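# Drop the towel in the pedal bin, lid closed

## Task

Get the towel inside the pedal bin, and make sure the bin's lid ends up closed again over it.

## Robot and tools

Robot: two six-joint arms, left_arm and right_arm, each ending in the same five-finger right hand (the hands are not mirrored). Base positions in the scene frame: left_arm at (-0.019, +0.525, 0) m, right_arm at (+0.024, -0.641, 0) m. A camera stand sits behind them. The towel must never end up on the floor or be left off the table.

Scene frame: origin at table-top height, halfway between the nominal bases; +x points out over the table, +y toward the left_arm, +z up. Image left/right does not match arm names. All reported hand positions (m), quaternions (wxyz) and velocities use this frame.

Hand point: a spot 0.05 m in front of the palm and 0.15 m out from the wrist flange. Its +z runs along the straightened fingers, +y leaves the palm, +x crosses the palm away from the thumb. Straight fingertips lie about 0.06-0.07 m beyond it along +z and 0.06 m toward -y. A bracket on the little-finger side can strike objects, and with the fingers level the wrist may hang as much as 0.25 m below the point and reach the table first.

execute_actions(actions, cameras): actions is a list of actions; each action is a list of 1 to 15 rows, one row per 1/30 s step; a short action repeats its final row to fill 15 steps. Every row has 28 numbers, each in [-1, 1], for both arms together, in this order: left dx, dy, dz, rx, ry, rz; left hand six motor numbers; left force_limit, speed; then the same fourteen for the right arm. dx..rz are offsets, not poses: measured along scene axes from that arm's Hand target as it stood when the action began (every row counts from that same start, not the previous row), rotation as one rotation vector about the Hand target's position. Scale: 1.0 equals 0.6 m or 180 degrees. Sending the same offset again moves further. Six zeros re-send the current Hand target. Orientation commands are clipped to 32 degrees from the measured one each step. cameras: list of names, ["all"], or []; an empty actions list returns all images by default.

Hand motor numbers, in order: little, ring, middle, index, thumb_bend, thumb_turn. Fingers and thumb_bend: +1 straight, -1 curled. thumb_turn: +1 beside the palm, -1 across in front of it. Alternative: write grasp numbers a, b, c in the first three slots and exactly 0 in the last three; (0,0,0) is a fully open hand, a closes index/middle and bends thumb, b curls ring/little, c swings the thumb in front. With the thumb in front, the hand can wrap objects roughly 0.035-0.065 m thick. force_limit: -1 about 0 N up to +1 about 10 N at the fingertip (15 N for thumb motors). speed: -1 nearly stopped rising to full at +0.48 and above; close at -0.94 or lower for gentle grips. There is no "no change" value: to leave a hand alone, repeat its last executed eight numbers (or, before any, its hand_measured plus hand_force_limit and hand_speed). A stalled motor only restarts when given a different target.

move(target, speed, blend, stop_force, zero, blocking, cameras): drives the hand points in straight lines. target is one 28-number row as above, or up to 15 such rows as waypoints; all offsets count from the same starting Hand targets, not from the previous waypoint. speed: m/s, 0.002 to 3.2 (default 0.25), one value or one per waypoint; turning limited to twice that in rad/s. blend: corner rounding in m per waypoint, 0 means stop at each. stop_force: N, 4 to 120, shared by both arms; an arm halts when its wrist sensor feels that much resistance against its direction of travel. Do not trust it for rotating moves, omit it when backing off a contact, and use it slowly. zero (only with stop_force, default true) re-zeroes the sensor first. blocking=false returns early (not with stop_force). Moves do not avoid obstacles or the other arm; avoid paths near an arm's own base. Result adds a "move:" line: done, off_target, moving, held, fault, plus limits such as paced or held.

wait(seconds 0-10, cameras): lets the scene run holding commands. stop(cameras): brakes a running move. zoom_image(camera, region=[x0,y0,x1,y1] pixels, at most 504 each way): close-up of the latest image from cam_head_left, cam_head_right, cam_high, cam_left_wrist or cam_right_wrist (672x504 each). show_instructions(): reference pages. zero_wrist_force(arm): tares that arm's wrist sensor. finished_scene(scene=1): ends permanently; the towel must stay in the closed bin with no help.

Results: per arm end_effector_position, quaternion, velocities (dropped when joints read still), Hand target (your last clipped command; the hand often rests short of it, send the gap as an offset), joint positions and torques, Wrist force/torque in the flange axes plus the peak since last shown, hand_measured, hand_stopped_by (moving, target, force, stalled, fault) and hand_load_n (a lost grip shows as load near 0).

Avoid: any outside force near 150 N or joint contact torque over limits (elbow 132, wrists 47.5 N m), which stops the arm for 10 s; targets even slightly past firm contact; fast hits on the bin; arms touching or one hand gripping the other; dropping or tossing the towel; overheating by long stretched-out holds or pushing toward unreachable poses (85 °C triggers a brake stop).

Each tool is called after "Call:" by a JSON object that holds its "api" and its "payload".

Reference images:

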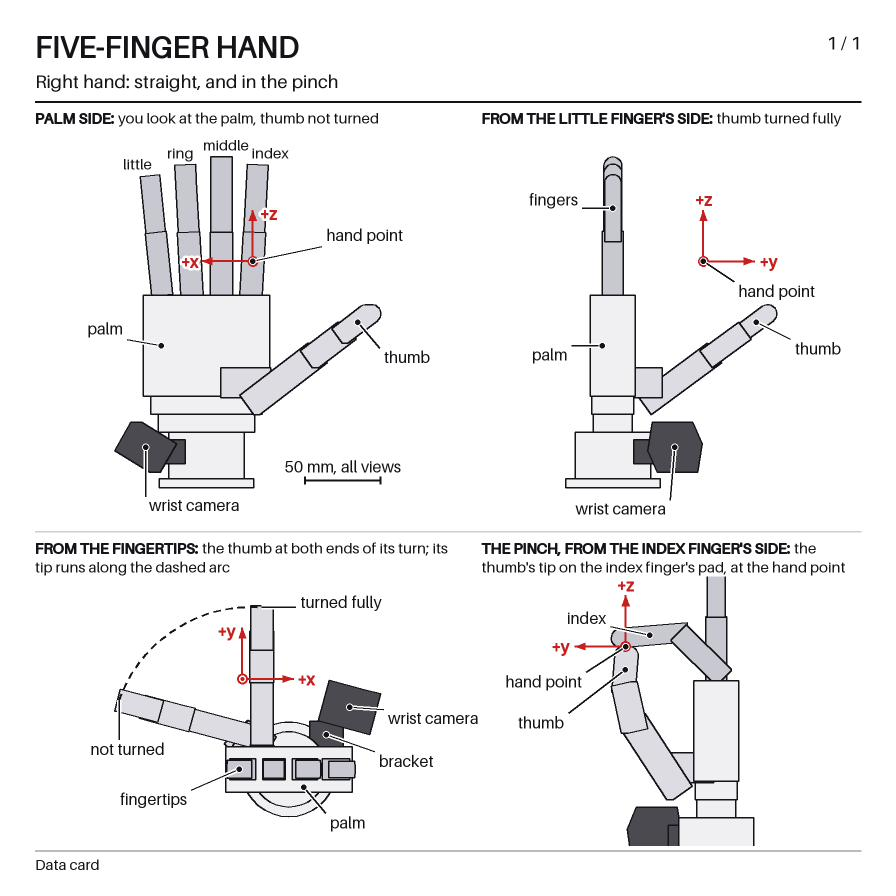

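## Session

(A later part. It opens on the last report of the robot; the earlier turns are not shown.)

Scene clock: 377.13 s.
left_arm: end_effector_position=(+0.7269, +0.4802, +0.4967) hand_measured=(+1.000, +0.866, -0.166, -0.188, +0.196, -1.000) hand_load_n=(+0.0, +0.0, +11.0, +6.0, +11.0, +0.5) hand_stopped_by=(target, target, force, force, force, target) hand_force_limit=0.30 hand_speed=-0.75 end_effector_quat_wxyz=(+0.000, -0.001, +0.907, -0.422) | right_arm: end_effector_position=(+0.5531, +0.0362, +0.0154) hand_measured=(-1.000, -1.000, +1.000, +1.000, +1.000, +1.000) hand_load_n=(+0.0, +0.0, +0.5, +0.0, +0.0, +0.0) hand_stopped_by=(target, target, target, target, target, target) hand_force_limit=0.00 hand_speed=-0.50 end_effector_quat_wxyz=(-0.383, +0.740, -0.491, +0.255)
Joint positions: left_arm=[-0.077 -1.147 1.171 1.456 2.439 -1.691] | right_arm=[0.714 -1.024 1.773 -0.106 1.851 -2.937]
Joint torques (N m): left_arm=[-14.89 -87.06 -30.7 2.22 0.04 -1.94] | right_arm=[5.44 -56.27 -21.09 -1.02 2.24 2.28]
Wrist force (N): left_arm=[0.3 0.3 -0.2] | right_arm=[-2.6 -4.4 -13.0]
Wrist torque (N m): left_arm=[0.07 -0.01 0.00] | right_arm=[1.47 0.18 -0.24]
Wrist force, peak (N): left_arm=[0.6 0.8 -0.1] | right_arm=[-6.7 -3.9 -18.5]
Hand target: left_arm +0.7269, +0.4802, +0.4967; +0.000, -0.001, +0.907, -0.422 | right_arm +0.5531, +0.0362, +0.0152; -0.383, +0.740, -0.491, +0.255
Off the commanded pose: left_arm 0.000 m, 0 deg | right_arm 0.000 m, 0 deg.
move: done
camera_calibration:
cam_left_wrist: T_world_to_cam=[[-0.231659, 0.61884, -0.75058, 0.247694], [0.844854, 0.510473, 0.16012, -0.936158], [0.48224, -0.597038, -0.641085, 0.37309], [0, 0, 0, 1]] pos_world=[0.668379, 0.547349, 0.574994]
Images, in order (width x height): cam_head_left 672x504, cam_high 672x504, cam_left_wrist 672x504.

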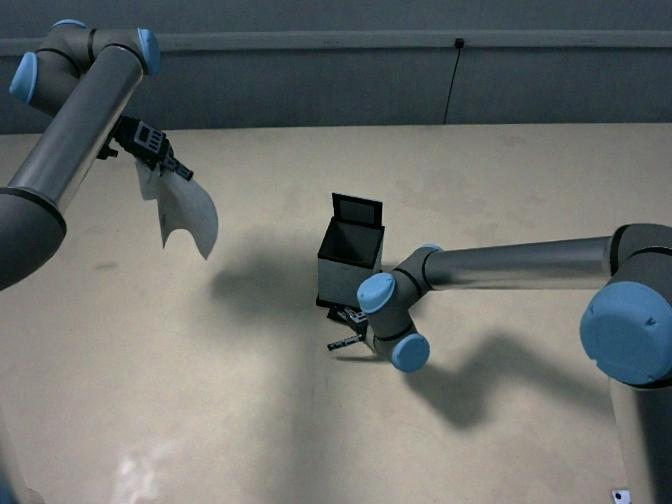

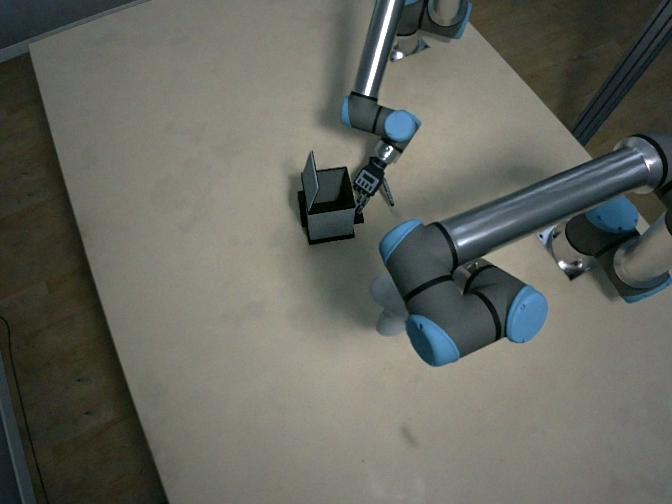

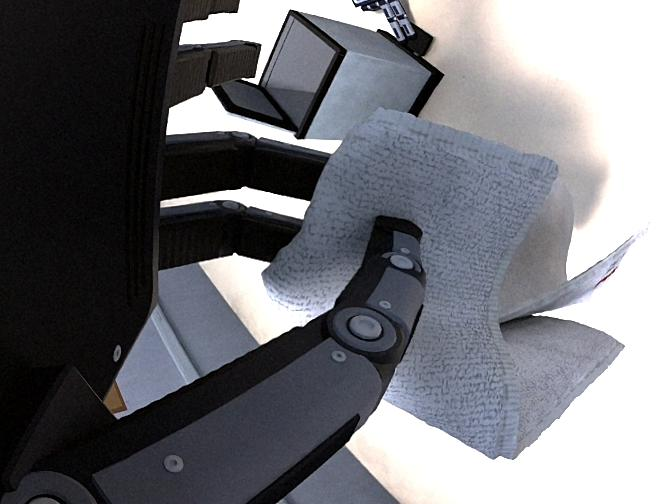

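Call:
{"api": "move", "payload": {"target": [0.0218,-0.1337,0.272,0.0833,0,0, 0.9,0,1,0,0,0,0.3,-0.75, -0.0048,0.0015,-0.002,0,0,0, -1,-1,1,1,1,1,0.0,-0.5], "speed": 0.2, "cameras": ["all"]}}

Scene clock: 389.67 s.
left_arm: end_effector_position=(+0.7400, +0.4000, +0.6599) hand_measured=(+1.000, +0.866, -0.166, -0.188, +0.196, -1.000) hand_load_n=(-0.5, +0.0, +11.0, +6.0, +11.0, +0.5) hand_stopped_by=(target, target, force, force, force, target) hand_force_limit=0.30 hand_speed=-0.75 end_effector_quat_wxyz=(+0.000, -0.001, +0.954, -0.300) | right_arm: end_effector_position=(+0.5502, +0.0371, +0.0140) hand_measured=(-1.000, -1.000, +1.000, +1.000, +1.000, +1.000) hand_load_n=(+0.0, +0.0, +4.0, +0.0, +0.0, +0.0) hand_stopped_by=(target, target, target, target, target, target) hand_force_limit=0.00 hand_speed=-0.50 end_effector_quat_wxyz=(-0.383, +0.740, -0.491, +0.255)
Joint positions: left_arm=[-0.273 -1.064 0.671 1.778 2.155 -1.9] | right_arm=[0.718 -1.023 1.775 -0.108 1.855 -2.935]
Joint torques (N m): left_arm=[-17.59 -63.97 -48.7 7.44 -1.18 -2.49] | right_arm=[22.69 -45.11 -5.1 4.29 -2.05 1.85]
Wrist force (N): left_arm=[0.3 0.2 0.4] | right_arm=[6.7 -22.5 -5.5]
Wrist torque (N m): left_arm=[0.02 -0.04 0.21] | right_arm=[2.29 0.73 -0.07]
Wrist force, peak (N): left_arm=[0.4 1.9 0.8] | right_arm=[6.7 -22.5 -5.5]
Hand target: left_arm +0.7400, +0.4000, +0.6599; +0.000, -0.001, +0.954, -0.300 | right_arm +0.5502, +0.0371, +0.0140; -0.383, +0.740, -0.491, +0.255
Off the commanded pose: left_arm 0.000 m, 0 deg | right_arm 0.000 m, 0 deg.
move: done
camera_calibration:
cam_left_wrist: T_world_to_cam=[[-0.231624, 0.791935, -0.564968, 0.231035], [0.844868, 0.451652, 0.28672, -0.992455], [0.482233, -0.410912, -0.773694, 0.436569], [0, 0, 0, 1]] pos_world=[0.681479, 0.444671, 0.752855]
cam_right_wrist: T_world_to_cam=[[-0.391989, -0.471176, -0.790151, 0.244494], [-0.821314, 0.566186, 0.0698261, 0.430545], [0.414472, 0.676333, -0.608922, -0.126818], [0, 0, 0, 1]] pos_world=[0.502015, -0.0427977, 0.0859013]

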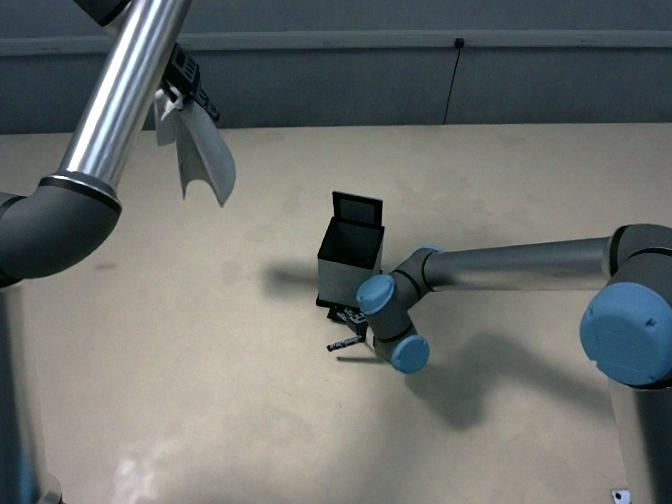

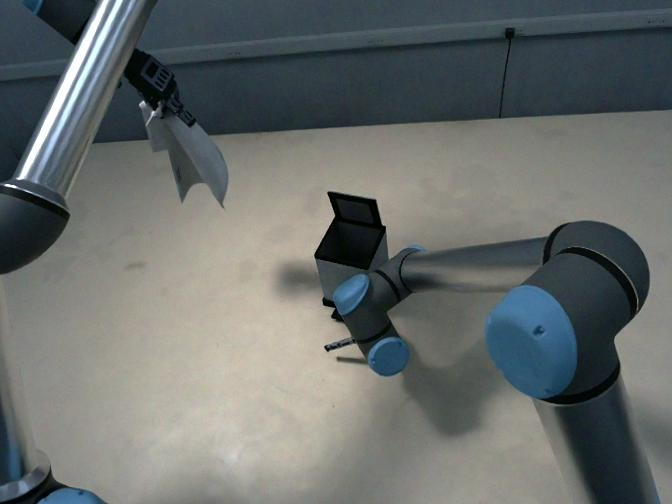

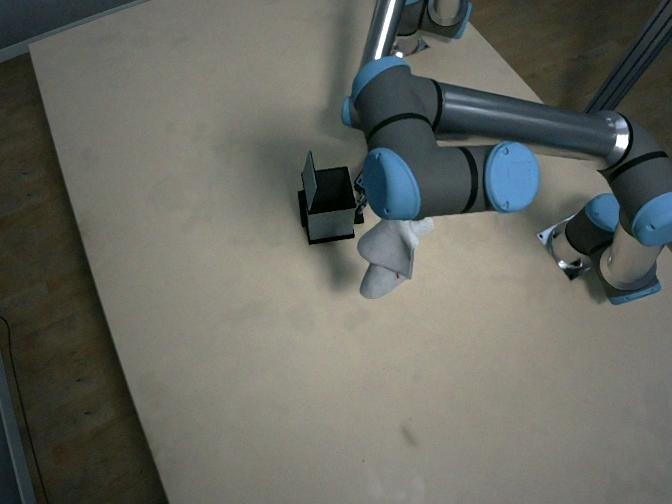

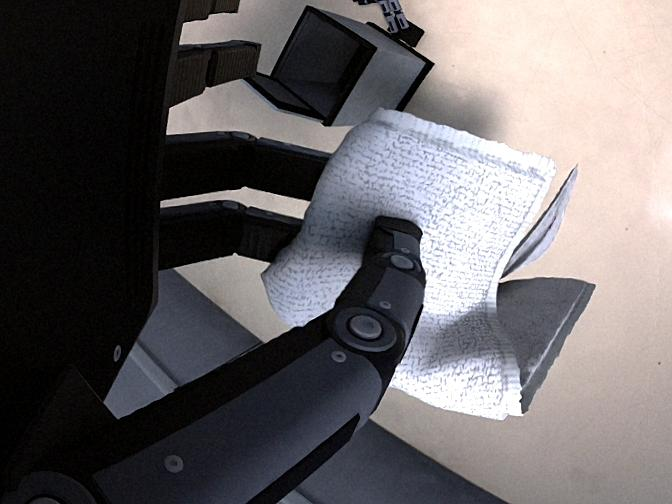

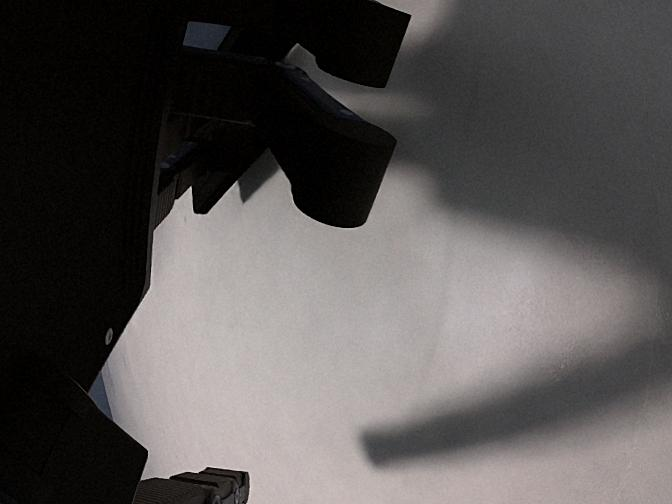

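Call:
{"api": "zoom_image", "payload": {"camera": "cam_head_left", "region": [110, 40, 280, 220]}}

Call:
{"api": "zoom_image", "payload": {"camera": "cam_head_right", "region": [110, 40, 280, 220]}}

Call:
{"api": "zoom_image", "payload": {"camera": "cam_high", "region": [280, 140, 460, 320]}}

Scaled by 2.800 from the camera's 672x504 image, which has a finer 960x720 frame.

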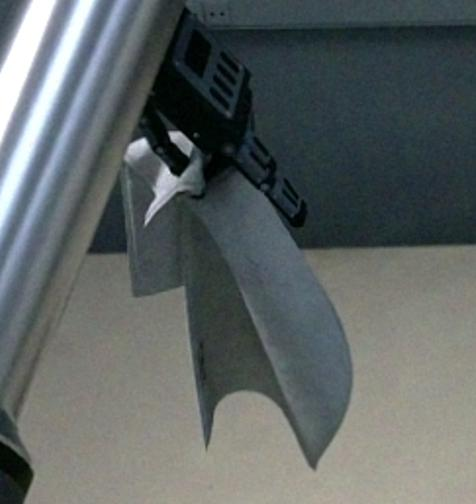

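Scaled by 2.800 from the camera's 672x504 image, which has a finer 960x720 frame.

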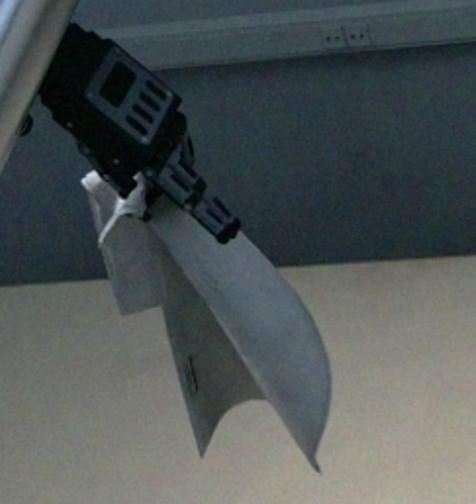

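Scaled by 2.800 from the camera's 672x504 image, which has a finer 960x720 frame.

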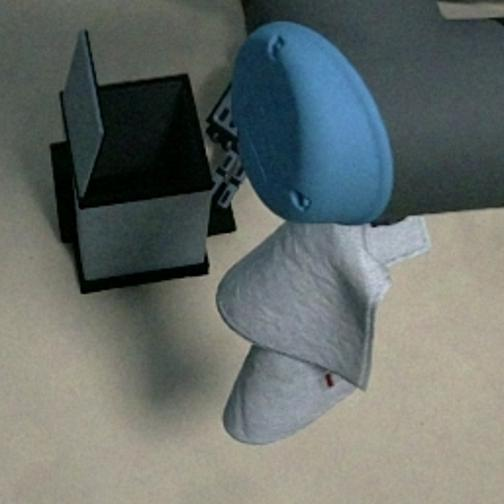

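Call:
{"api": "move", "payload": {"target": [[-0.0417,-0.2,0.067,0,0,0, 0.9,0,1,0,0,0,0.3,-0.75, 0,0,0.0042,0,0,0, -1,-1,1,1,1,1,0.0,-0.5],[-0.0833,-0.5833,0.067,0,0,0, 0.9,0,1,0,0,0,0.3,-0.75, 0,0,0.0042,0,0,0, -1,-1,1,1,1,1,0.0,-0.5]], "speed": 0.2, "blend": [0.05,0], "cameras": ["all"]}}

Call:
{"api": "zoom_image", "payload": {"camera": "cam_high", "region": [250, 80, 430, 260]}}

Call:
{"api": "zoom_image", "payload": {"camera": "cam_head_left", "region": [250, 60, 430, 340]}}

Call:
{"api": "zoom_image", "payload": {"camera": "cam_head_right", "region": [250, 60, 430, 340]}}

Scene clock: 419.90 s.
left_arm: end_effector_position=(+0.6886, +0.0508, +0.6986) hand_measured=(+1.000, +0.866, -0.166, -0.188, +0.196, -1.000) hand_load_n=(+0.0, +0.0, +11.0, +6.0, +11.0, +0.5) hand_stopped_by=(target, target, force, force, force, target) hand_force_limit=0.30 hand_speed=-0.75 end_effector_quat_wxyz=(+0.011, +0.000, +0.951, -0.309) | right_arm: end_effector_position=(+0.5502, +0.0371, +0.0165) hand_measured=(-1.000, -1.000, +1.000, +1.000, +1.000, +1.000) hand_load_n=(+0.0, +0.0, +0.0, +0.0, +0.0, -0.5) hand_stopped_by=(target, target, target, target, target, target) hand_force_limit=0.00 hand_speed=-0.50 end_effector_quat_wxyz=(-0.383, +0.740, -0.491, +0.255)
Joint positions: left_arm=[-0.731 -0.785 0.035 1.854 2.008 -2.407] | right_arm=[0.718 -1.026 1.774 -0.104 1.855 -2.935]
Joint torques (N m): left_arm=[-17.29 -74.38 -41.89 6.66 -1.41 -2.69] | right_arm=[-8.53 -91.4 -37.67 2.01 1.46 1.67]
Wrist force (N): left_arm=[0.4 0.5 0.8] | right_arm=[-0.5 0.3 -0.7]
Wrist torque (N m): left_arm=[0.04 -0.08 0.20] | right_arm=[0.45 0.20 -0.04]
Wrist force, peak (N): left_arm=[0.8 -0.8 1.8] | right_arm=[6.9 -22.8 -5.8]
Hand target: left_arm +0.6900, +0.0500, +0.7001; +0.000, -0.001, +0.954, -0.300 | right_arm +0.5502, +0.0371, +0.0165; -0.383, +0.740, -0.491, +0.255
Off the commanded pose: left_arm 0.002 m, 2 deg | right_arm 0.000 m, 0 deg.
elbow stopped short (left arm): the move would have taken joint 3 (elbow) straighter than the controller allows.
move: done
camera_calibration:
cam_left_wrist: T_world_to_cam=[[-0.223595, 0.780537, -0.583754, 0.525756], [0.836357, 0.461197, 0.296318, -0.803861], [0.500512, -0.421971, -0.755928, 0.323368], [0, 0, 0, 1]] pos_world=[0.628021, 0.0968191, 0.789553]
cam_right_wrist: T_world_to_cam=[[-0.391957, -0.471197, -0.790154, 0.246452], [-0.82133, 0.566168, 0.0697954, 0.43038], [0.414472, 0.676334, -0.608922, -0.125296], [0, 0, 0, 1]] pos_world=[0.502014, -0.0427978, 0.0884011]

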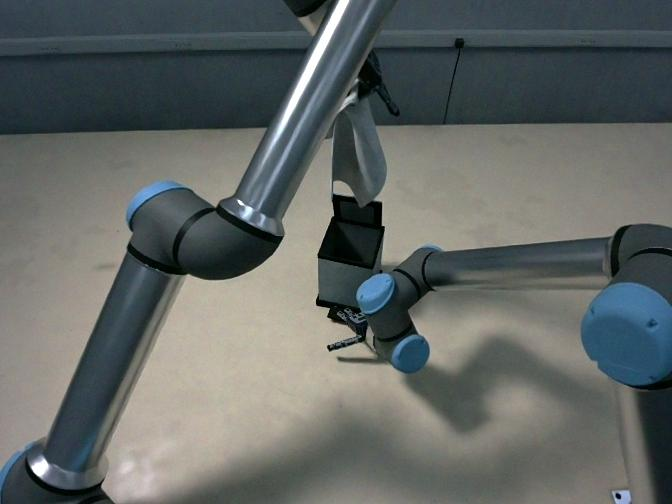

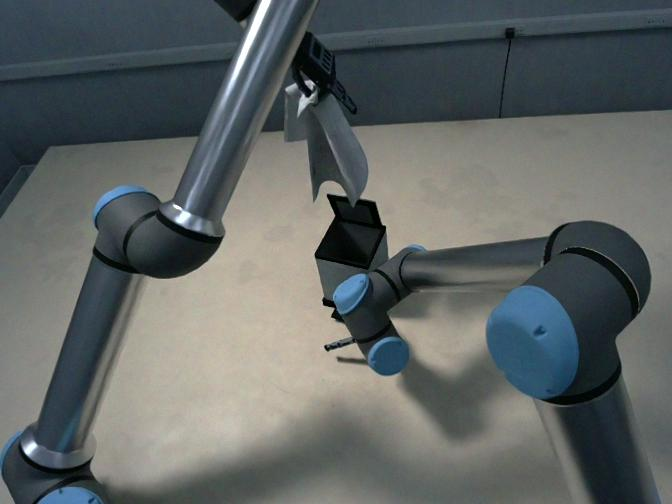

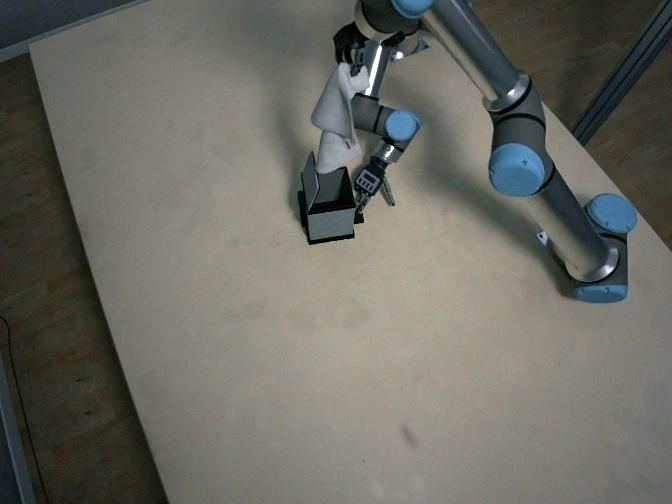

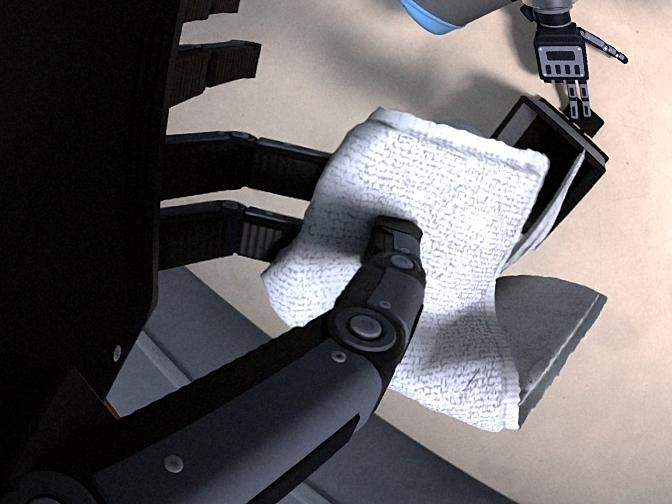

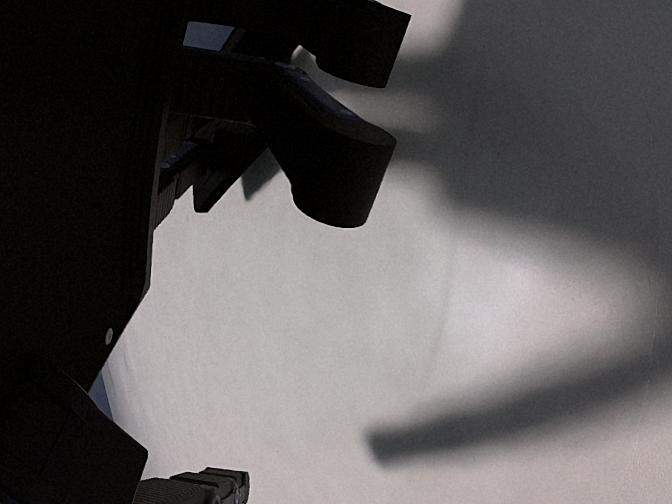

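Scaled by 2.800 from the camera's 672x504 image, which has a finer 960x720 frame.

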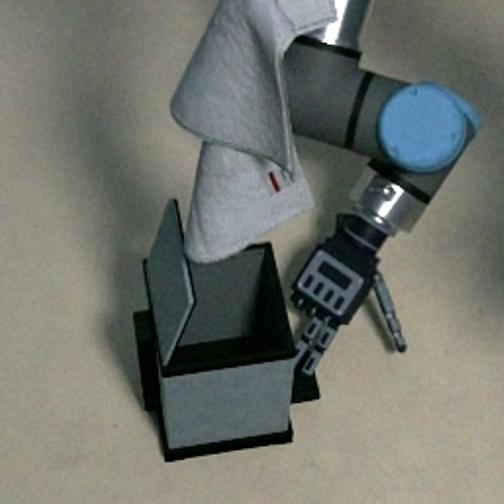

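Scaled by 1.800 from the camera's 672x504 image, which has a finer 960x720 frame.

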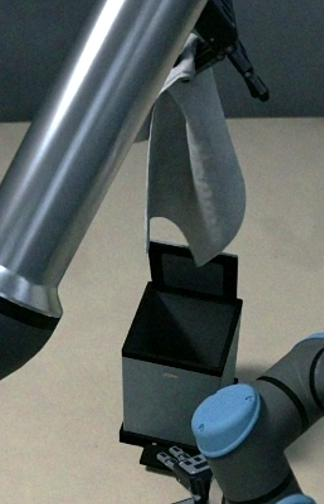

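Scaled by 1.800 from the camera's 672x504 image, which has a finer 960x720 frame.

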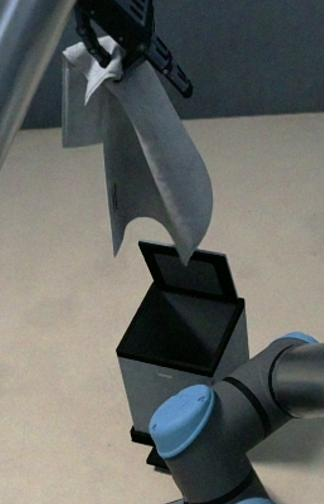

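Call:
{"api": "move", "payload": {"target": [0.0417,-0.0017,-0.0333,0,0,-0.1833, 0.9,0,1,0,0,0,0.3,-0.75, 0,0,-0.0017,0,0,0, -1,-1,1,1,1,1,0.0,-0.5], "speed": 0.2, "cameras": ["cam_head_left","cam_head_right","cam_high","cam_left_wrist"]}}

Call:
{"api": "zoom_image", "payload": {"camera": "cam_high", "region": [250, 80, 430, 260]}}

Call:
{"api": "zoom_image", "payload": {"camera": "cam_head_left", "region": [250, 60, 430, 340]}}

Call:
{"api": "zoom_image", "payload": {"camera": "cam_head_right", "region": [250, 60, 430, 340]}}

Scene clock: 444.63 s.
left_arm: end_effector_position=(+0.6990, +0.0508, +0.6886) hand_measured=(+1.000, +0.866, -0.166, -0.188, +0.196, -1.000) hand_load_n=(+0.0, +0.0, +11.0, +6.0, +10.5, +0.5) hand_stopped_by=(target, target, force, force, force, target) hand_force_limit=0.30 hand_speed=-0.75 end_effector_quat_wxyz=(-0.005, +0.123, +0.939, -0.321) | right_arm: end_effector_position=(+0.5502, +0.0371, +0.0160) hand_measured=(-1.000, -1.000, +1.000, +1.000, +1.000, +1.000) hand_load_n=(+0.0, +0.0, +0.5, +0.0, +0.0, +0.0) hand_stopped_by=(target, target, target, target, target, target) hand_force_limit=0.00 hand_speed=-0.50 end_effector_quat_wxyz=(-0.383, +0.740, -0.491, +0.255)
Joint positions: left_arm=[-0.694 -0.757 0.035 1.915 2.117 -2.111] | right_arm=[0.718 -1.025 1.775 -0.105 1.855 -2.935]
Joint torques (N m): left_arm=[-17.72 -106.2 -38.44 -0.4 -1 -2.63] | right_arm=[-7.15 -60.57 -20.14 -0.47 1.36 1.58]
Wrist force (N): left_arm=[0.2 0.2 0.5] | right_arm=[-0.2 -2.9 -4.3]
Wrist torque (N m): left_arm=[0.02 0.00 0.18] | right_arm=[0.85 0.29 -0.08]
Wrist force, peak (N): left_arm=[-0.8 2.1 0.8] | right_arm=[-0.3 -2.8 -4.4]
Hand target: left_arm +0.6990, +0.0508, +0.6887; -0.005, +0.122, +0.939, -0.321 (not the last commanded pose) | right_arm +0.5502, +0.0371, +0.0159; -0.383, +0.740, -0.491, +0.255
Off the commanded pose: left_arm 0.018 m, 20 deg | right_arm 0.000 m, 0 deg.
elbow stopped short (left arm): the move would have taken joint 3 (elbow) straighter than the controller allows.
move: held (left_arm; a check stopped the path); limits=held
pose unreachable (left arm): on one or more control steps of this call, first in action 0 (counted from 0), this arm could not follow its commanded pose, so it was not sent that pose on those steps. It may still have moved: this result reports where it is.
cause: moving toward the commanded pose would bring two parts of the arm too close to each other (joints 4 (wrist 1) to 6 (wrist 3) lie between them).
camera_calibration:
cam_left_wrist: T_world_to_cam=[[-0.00345087, 0.791711, -0.610886, 0.38649], [0.910454, 0.255151, 0.325534, -0.871005], [0.413597, -0.55506, -0.721696, 0.354588], [0, 0, 0, 1]] pos_world=[0.647687, 0.113068, 0.775548]
Images, in order (width x height): cam_head_left 672x504, cam_head_right 672x504, cam_high 672x504, cam_left_wrist 672x504.

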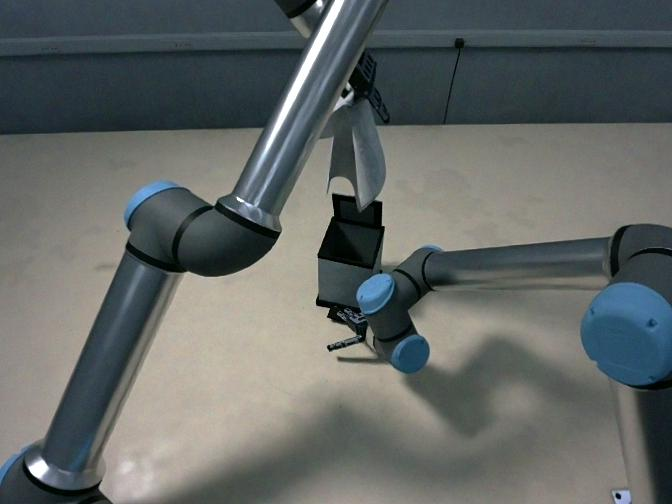

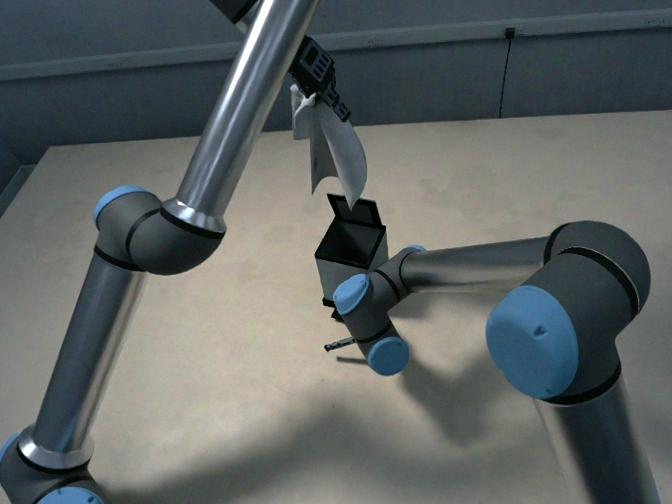

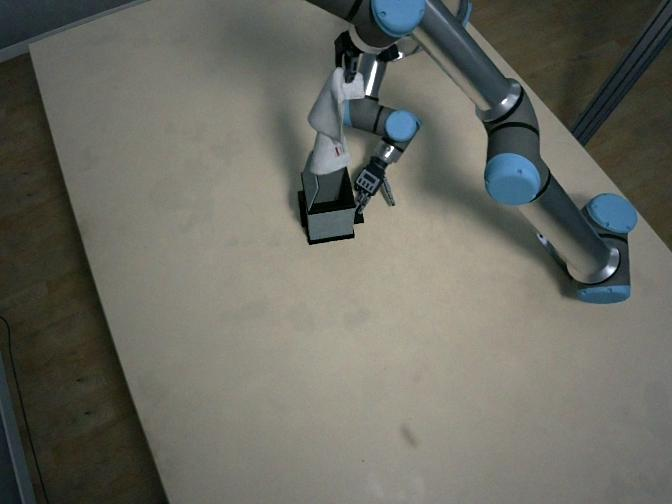

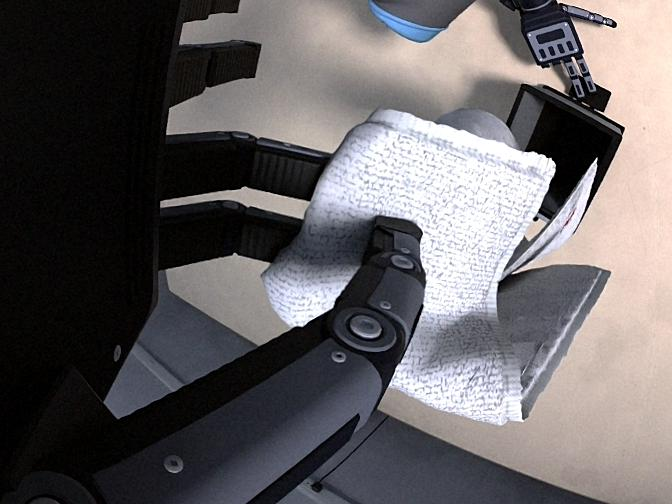

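Scaled by 2.800 from the camera's 672x504 image, which has a finer 960x720 frame.

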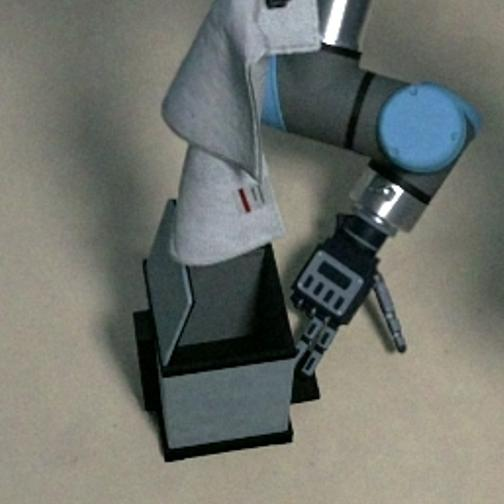

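Scaled by 1.800 from the camera's 672x504 image, which has a finer 960x720 frame.

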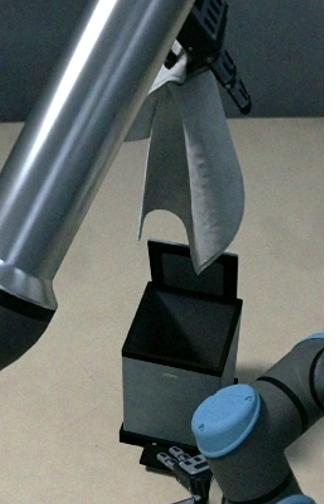

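Scaled by 1.800 from the camera's 672x504 image, which has a finer 960x720 frame.

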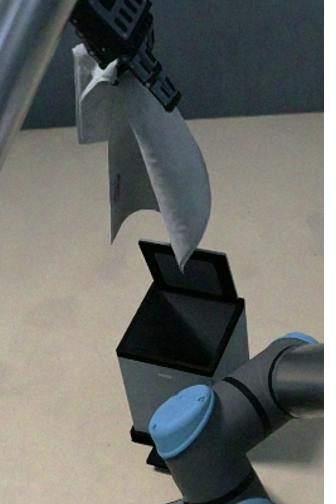

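Call:
{"api": "move", "payload": {"target": [[-0.0283,-0.038,-0.148,0,0,0, 0.9,0,1,0,0,0,0.3,-0.75, 0,0,0,0,0,0, -1,-1,1,1,1,1,0.0,-0.5],[0.0083,-0.0447,-0.185,0,0,0, 0.9,0,1,0,0,0,0.3,-0.75, 0,0,0,0,0,0, -1,-1,1,1,1,1,0.0,-0.5]], "speed": [0.15,0.08], "cameras": ["cam_head_left","cam_head_right","cam_high","cam_left_wrist"]}}

Call:
{"api": "zoom_image", "payload": {"camera": "cam_high", "region": [250, 80, 430, 260]}}

Call:
{"api": "zoom_image", "payload": {"camera": "cam_head_left", "region": [250, 60, 430, 340]}}

Call:
{"api": "zoom_image", "payload": {"camera": "cam_head_right", "region": [250, 60, 430, 340]}}

Scene clock: 467.83 s.
left_arm: end_effector_position=(+0.7039, +0.0239, +0.5778) hand_measured=(+1.000, +0.866, -0.166, -0.188, +0.196, -1.000) hand_load_n=(+0.0, +0.0, +11.0, +6.0, +11.0, +0.5) hand_stopped_by=(target, target, force, force, force, target) hand_force_limit=0.30 hand_speed=-0.75 end_effector_quat_wxyz=(-0.005, +0.122, +0.939, -0.321) | right_arm: end_effector_position=(+0.5502, +0.0371, +0.0159) hand_measured=(-1.000, -1.000, +1.000, +1.000, +1.000, +1.000) hand_load_n=(+0.0, +0.0, +0.5, +0.0, -0.5, +0.0) hand_stopped_by=(target, target, target, target, target, target) hand_force_limit=0.00 hand_speed=-0.50 end_effector_quat_wxyz=(-0.383, +0.740, -0.491, +0.255)
Joint positions: left_arm=[-0.716 -0.962 0.629 1.513 2.109 -2.135] | right_arm=[0.718 -1.025 1.775 -0.105 1.855 -2.935]
Joint torques (N m): left_arm=[14.99 -67.49 -49.93 -0.34 2.71 2.43] | right_arm=[-8.34 -58.63 -21.37 1.23 1.74 1.31]
Wrist force (N): left_arm=[0.2 -0.3 0.1] | right_arm=[-0.1 -3.0 -4.7]
Wrist torque (N m): left_arm=[-0.06 -0.01 -0.10] | right_arm=[0.88 0.30 -0.07]
Wrist force, peak (N): left_arm=[0.7 0.7 1.6] | right_arm=[0.0 -3.4 -4.9]
Hand target: left_arm +0.7040, +0.0239, +0.5777; -0.005, +0.122, +0.939, -0.321 | right_arm +0.5502, +0.0371, +0.0159; -0.383, +0.740, -0.491, +0.255
Off the commanded pose: left_arm 0.000 m, 0 deg | right_arm 0.000 m, 0 deg.
move: done
camera_calibration:
cam_left_wrist: T_world_to_cam=[[-0.00352403, 0.791691, -0.610912, 0.340184], [0.910415, 0.255266, 0.325551, -0.83253], [0.41368, -0.555036, -0.721667, 0.25759], [0, 0, 0, 1]] pos_world=[0.652587, 0.0861678, 0.664748]
Images, in order (width x height): cam_head_left 672x504, cam_head_right 672x504, cam_high 672x504, cam_left_wrist 672x504.

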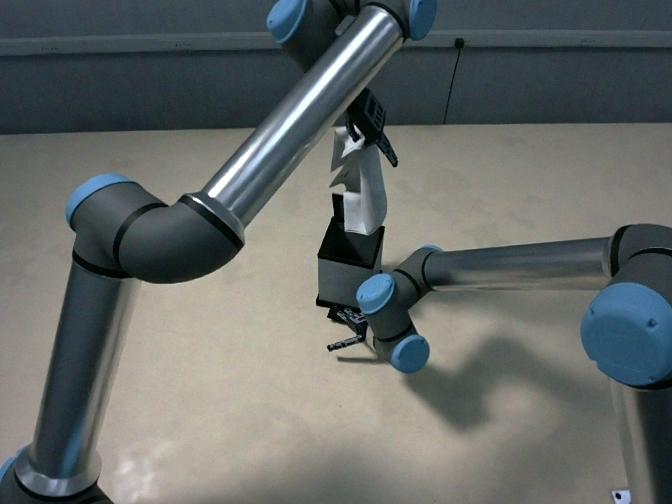

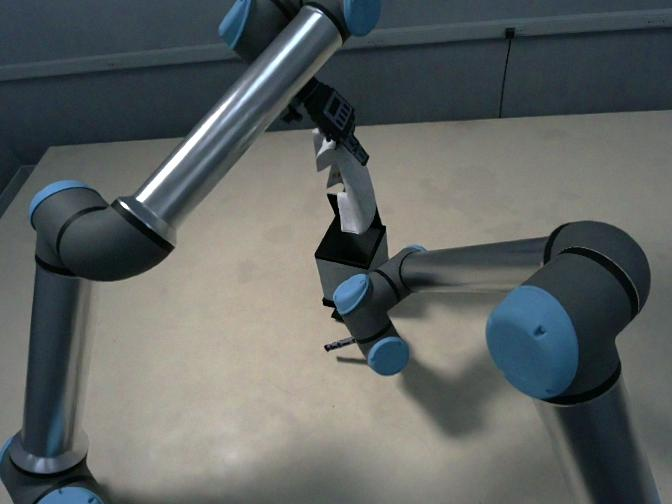

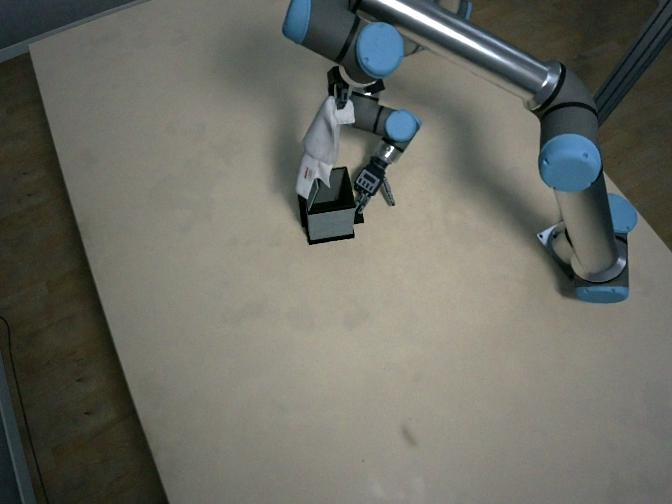

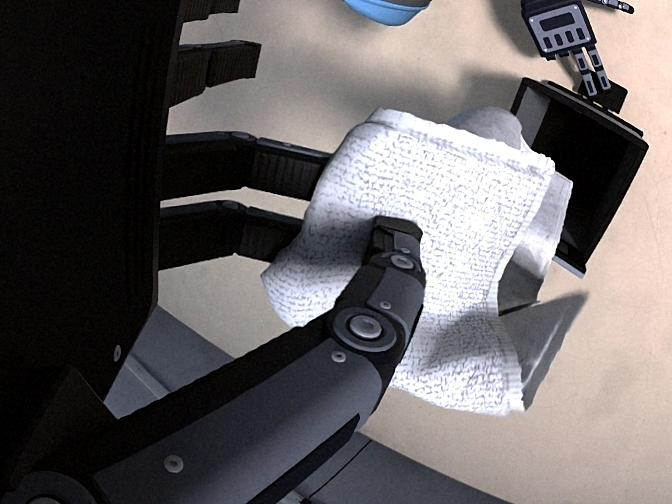

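Scaled by 2.800 from the camera's 672x504 image, which has a finer 960x720 frame.

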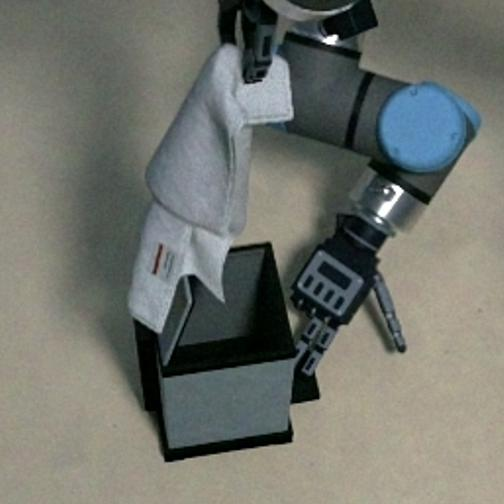

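Scaled by 1.800 from the camera's 672x504 image, which has a finer 960x720 frame.

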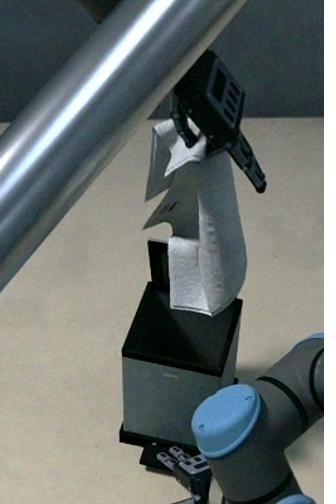

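Scaled by 1.800 from the camera's 672x504 image, which has a finer 960x720 frame.

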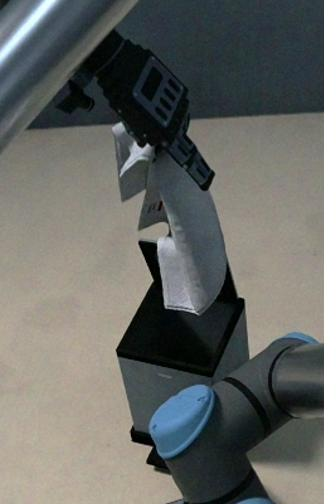

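Call:
{"api": "move", "payload": {"target": [[0,0,0.2,0,0,0, 0.9,0,1,0,0,0,0.3,-0.75, 0,0,0,0,0,0, -1,-1,1,1,1,1,0.0,-0.5],[-0.0767,0.0183,0.2,0,0,0, 0.9,0,1,0,0,0,0.3,-0.75, 0,0,0,0,0,0, -1,-1,1,1,1,1,0.0,-0.5]], "speed": [0.12,0.1], "cameras": ["cam_head_left","cam_head_right","cam_high","cam_left_wrist"]}}

Call:
{"api": "zoom_image", "payload": {"camera": "cam_high", "region": [250, 80, 430, 260]}}

Call:
{"api": "zoom_image", "payload": {"camera": "cam_head_left", "region": [250, 60, 430, 340]}}

Call:
{"api": "zoom_image", "payload": {"camera": "cam_head_right", "region": [250, 60, 430, 340]}}

Scene clock: 479.60 s.
left_arm: end_effector_position=(+0.6580, +0.0349, +0.6977) hand_measured=(+1.000, +0.866, -0.166, -0.188, +0.196, -1.000) hand_load_n=(+0.0, +0.0, +11.0, +6.0, +10.5, +1.0) hand_stopped_by=(target, target, force, force, force, target) hand_force_limit=0.30 hand_speed=-0.75 end_effector_quat_wxyz=(-0.005, +0.122, +0.939, -0.321) | right_arm: end_effector_position=(+0.5502, +0.0371, +0.0159) hand_measured=(-1.000, -1.000, +1.000, +1.000, +1.000, +1.000) hand_load_n=(+0.0, +0.0, +1.0, +0.0, +0.0, +0.0) hand_stopped_by=(target, target, target, target, target, target) hand_force_limit=0.00 hand_speed=-0.50 end_effector_quat_wxyz=(-0.383, +0.740, -0.491, +0.255)
Joint positions: left_arm=[-0.746 -0.916 0.312 1.768 2.097 -2.167] | right_arm=[0.718 -1.025 1.775 -0.105 1.855 -2.935]
Joint torques (N m): left_arm=[-17.32 -101.76 -23.08 -0.91 -1.25 -2.44] | right_arm=[-8.83 -60.75 -22.84 1 1.2 1.6]
Wrist force (N): left_arm=[0.5 0.4 0.1] | right_arm=[-0.1 -2.9 -4.5]
Wrist torque (N m): left_arm=[0.08 -0.05 0.21] | right_arm=[0.87 0.29 -0.07]
Wrist force, peak (N): left_arm=[-0.6 1.0 2.3] | right_arm=[-0.1 -3.2 -4.9]
Hand target: left_arm +0.6580, +0.0349, +0.6977; -0.005, +0.122, +0.939, -0.321 | right_arm +0.5502, +0.0371, +0.0159; -0.383, +0.740, -0.491, +0.255
Off the commanded pose: left_arm 0.000 m, 0 deg | right_arm 0.000 m, 0 deg.
elbow stopped short (left arm): the move would have taken joint 3 (elbow) straighter than the controller allows.
move: done
camera_calibration:
cam_left_wrist: T_world_to_cam=[[-0.00357924, 0.791676, -0.610931, 0.404611], [0.910453, 0.255262, 0.325448, -0.832526], [0.413597, -0.555059, -0.721697, 0.369288], [0, 0, 0, 1]] pos_world=[0.606687, 0.0971679, 0.784648]
Images, in order (width x height): cam_head_left 672x504, cam_head_right 672x504, cam_high 672x504, cam_left_wrist 672x504.

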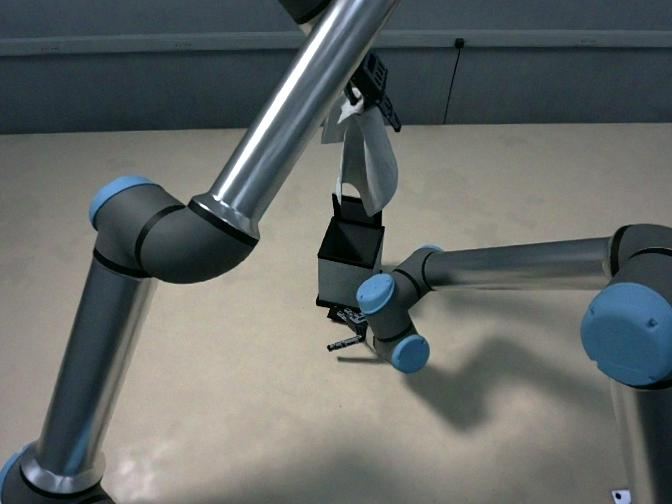

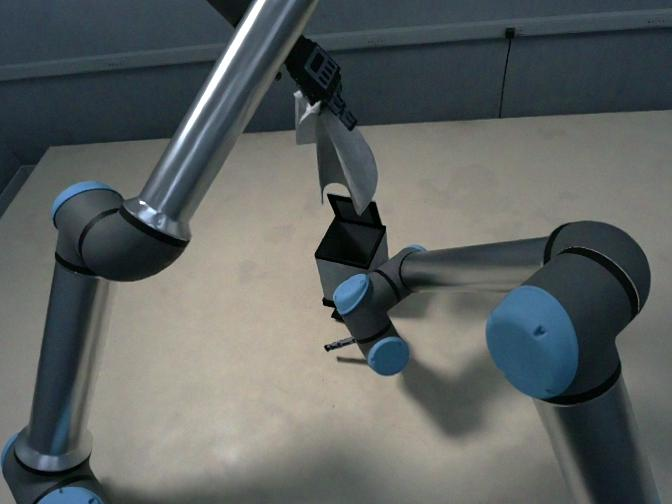

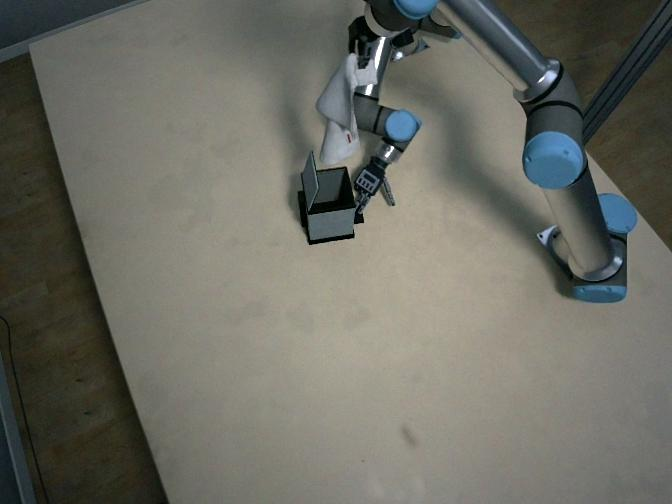

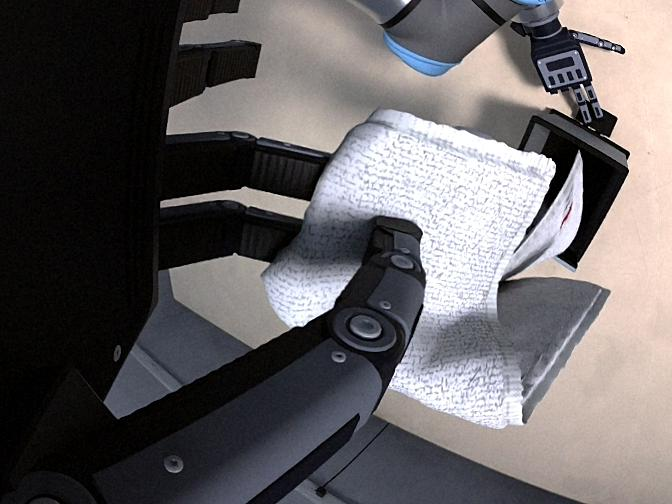

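Scaled by 2.800 from the camera's 672x504 image, which has a finer 960x720 frame.

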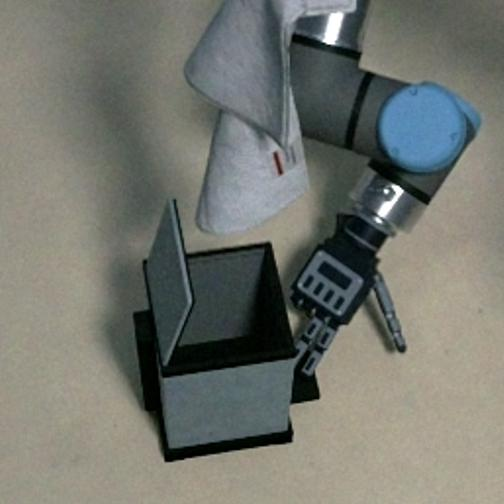

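Scaled by 1.800 from the camera's 672x504 image, which has a finer 960x720 frame.

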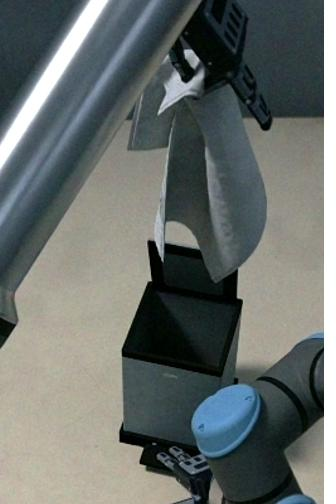

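Scaled by 1.800 from the camera's 672x504 image, which has a finer 960x720 frame.

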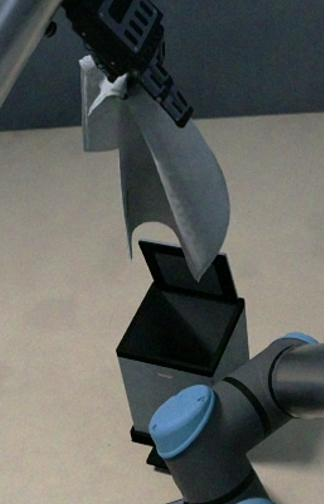

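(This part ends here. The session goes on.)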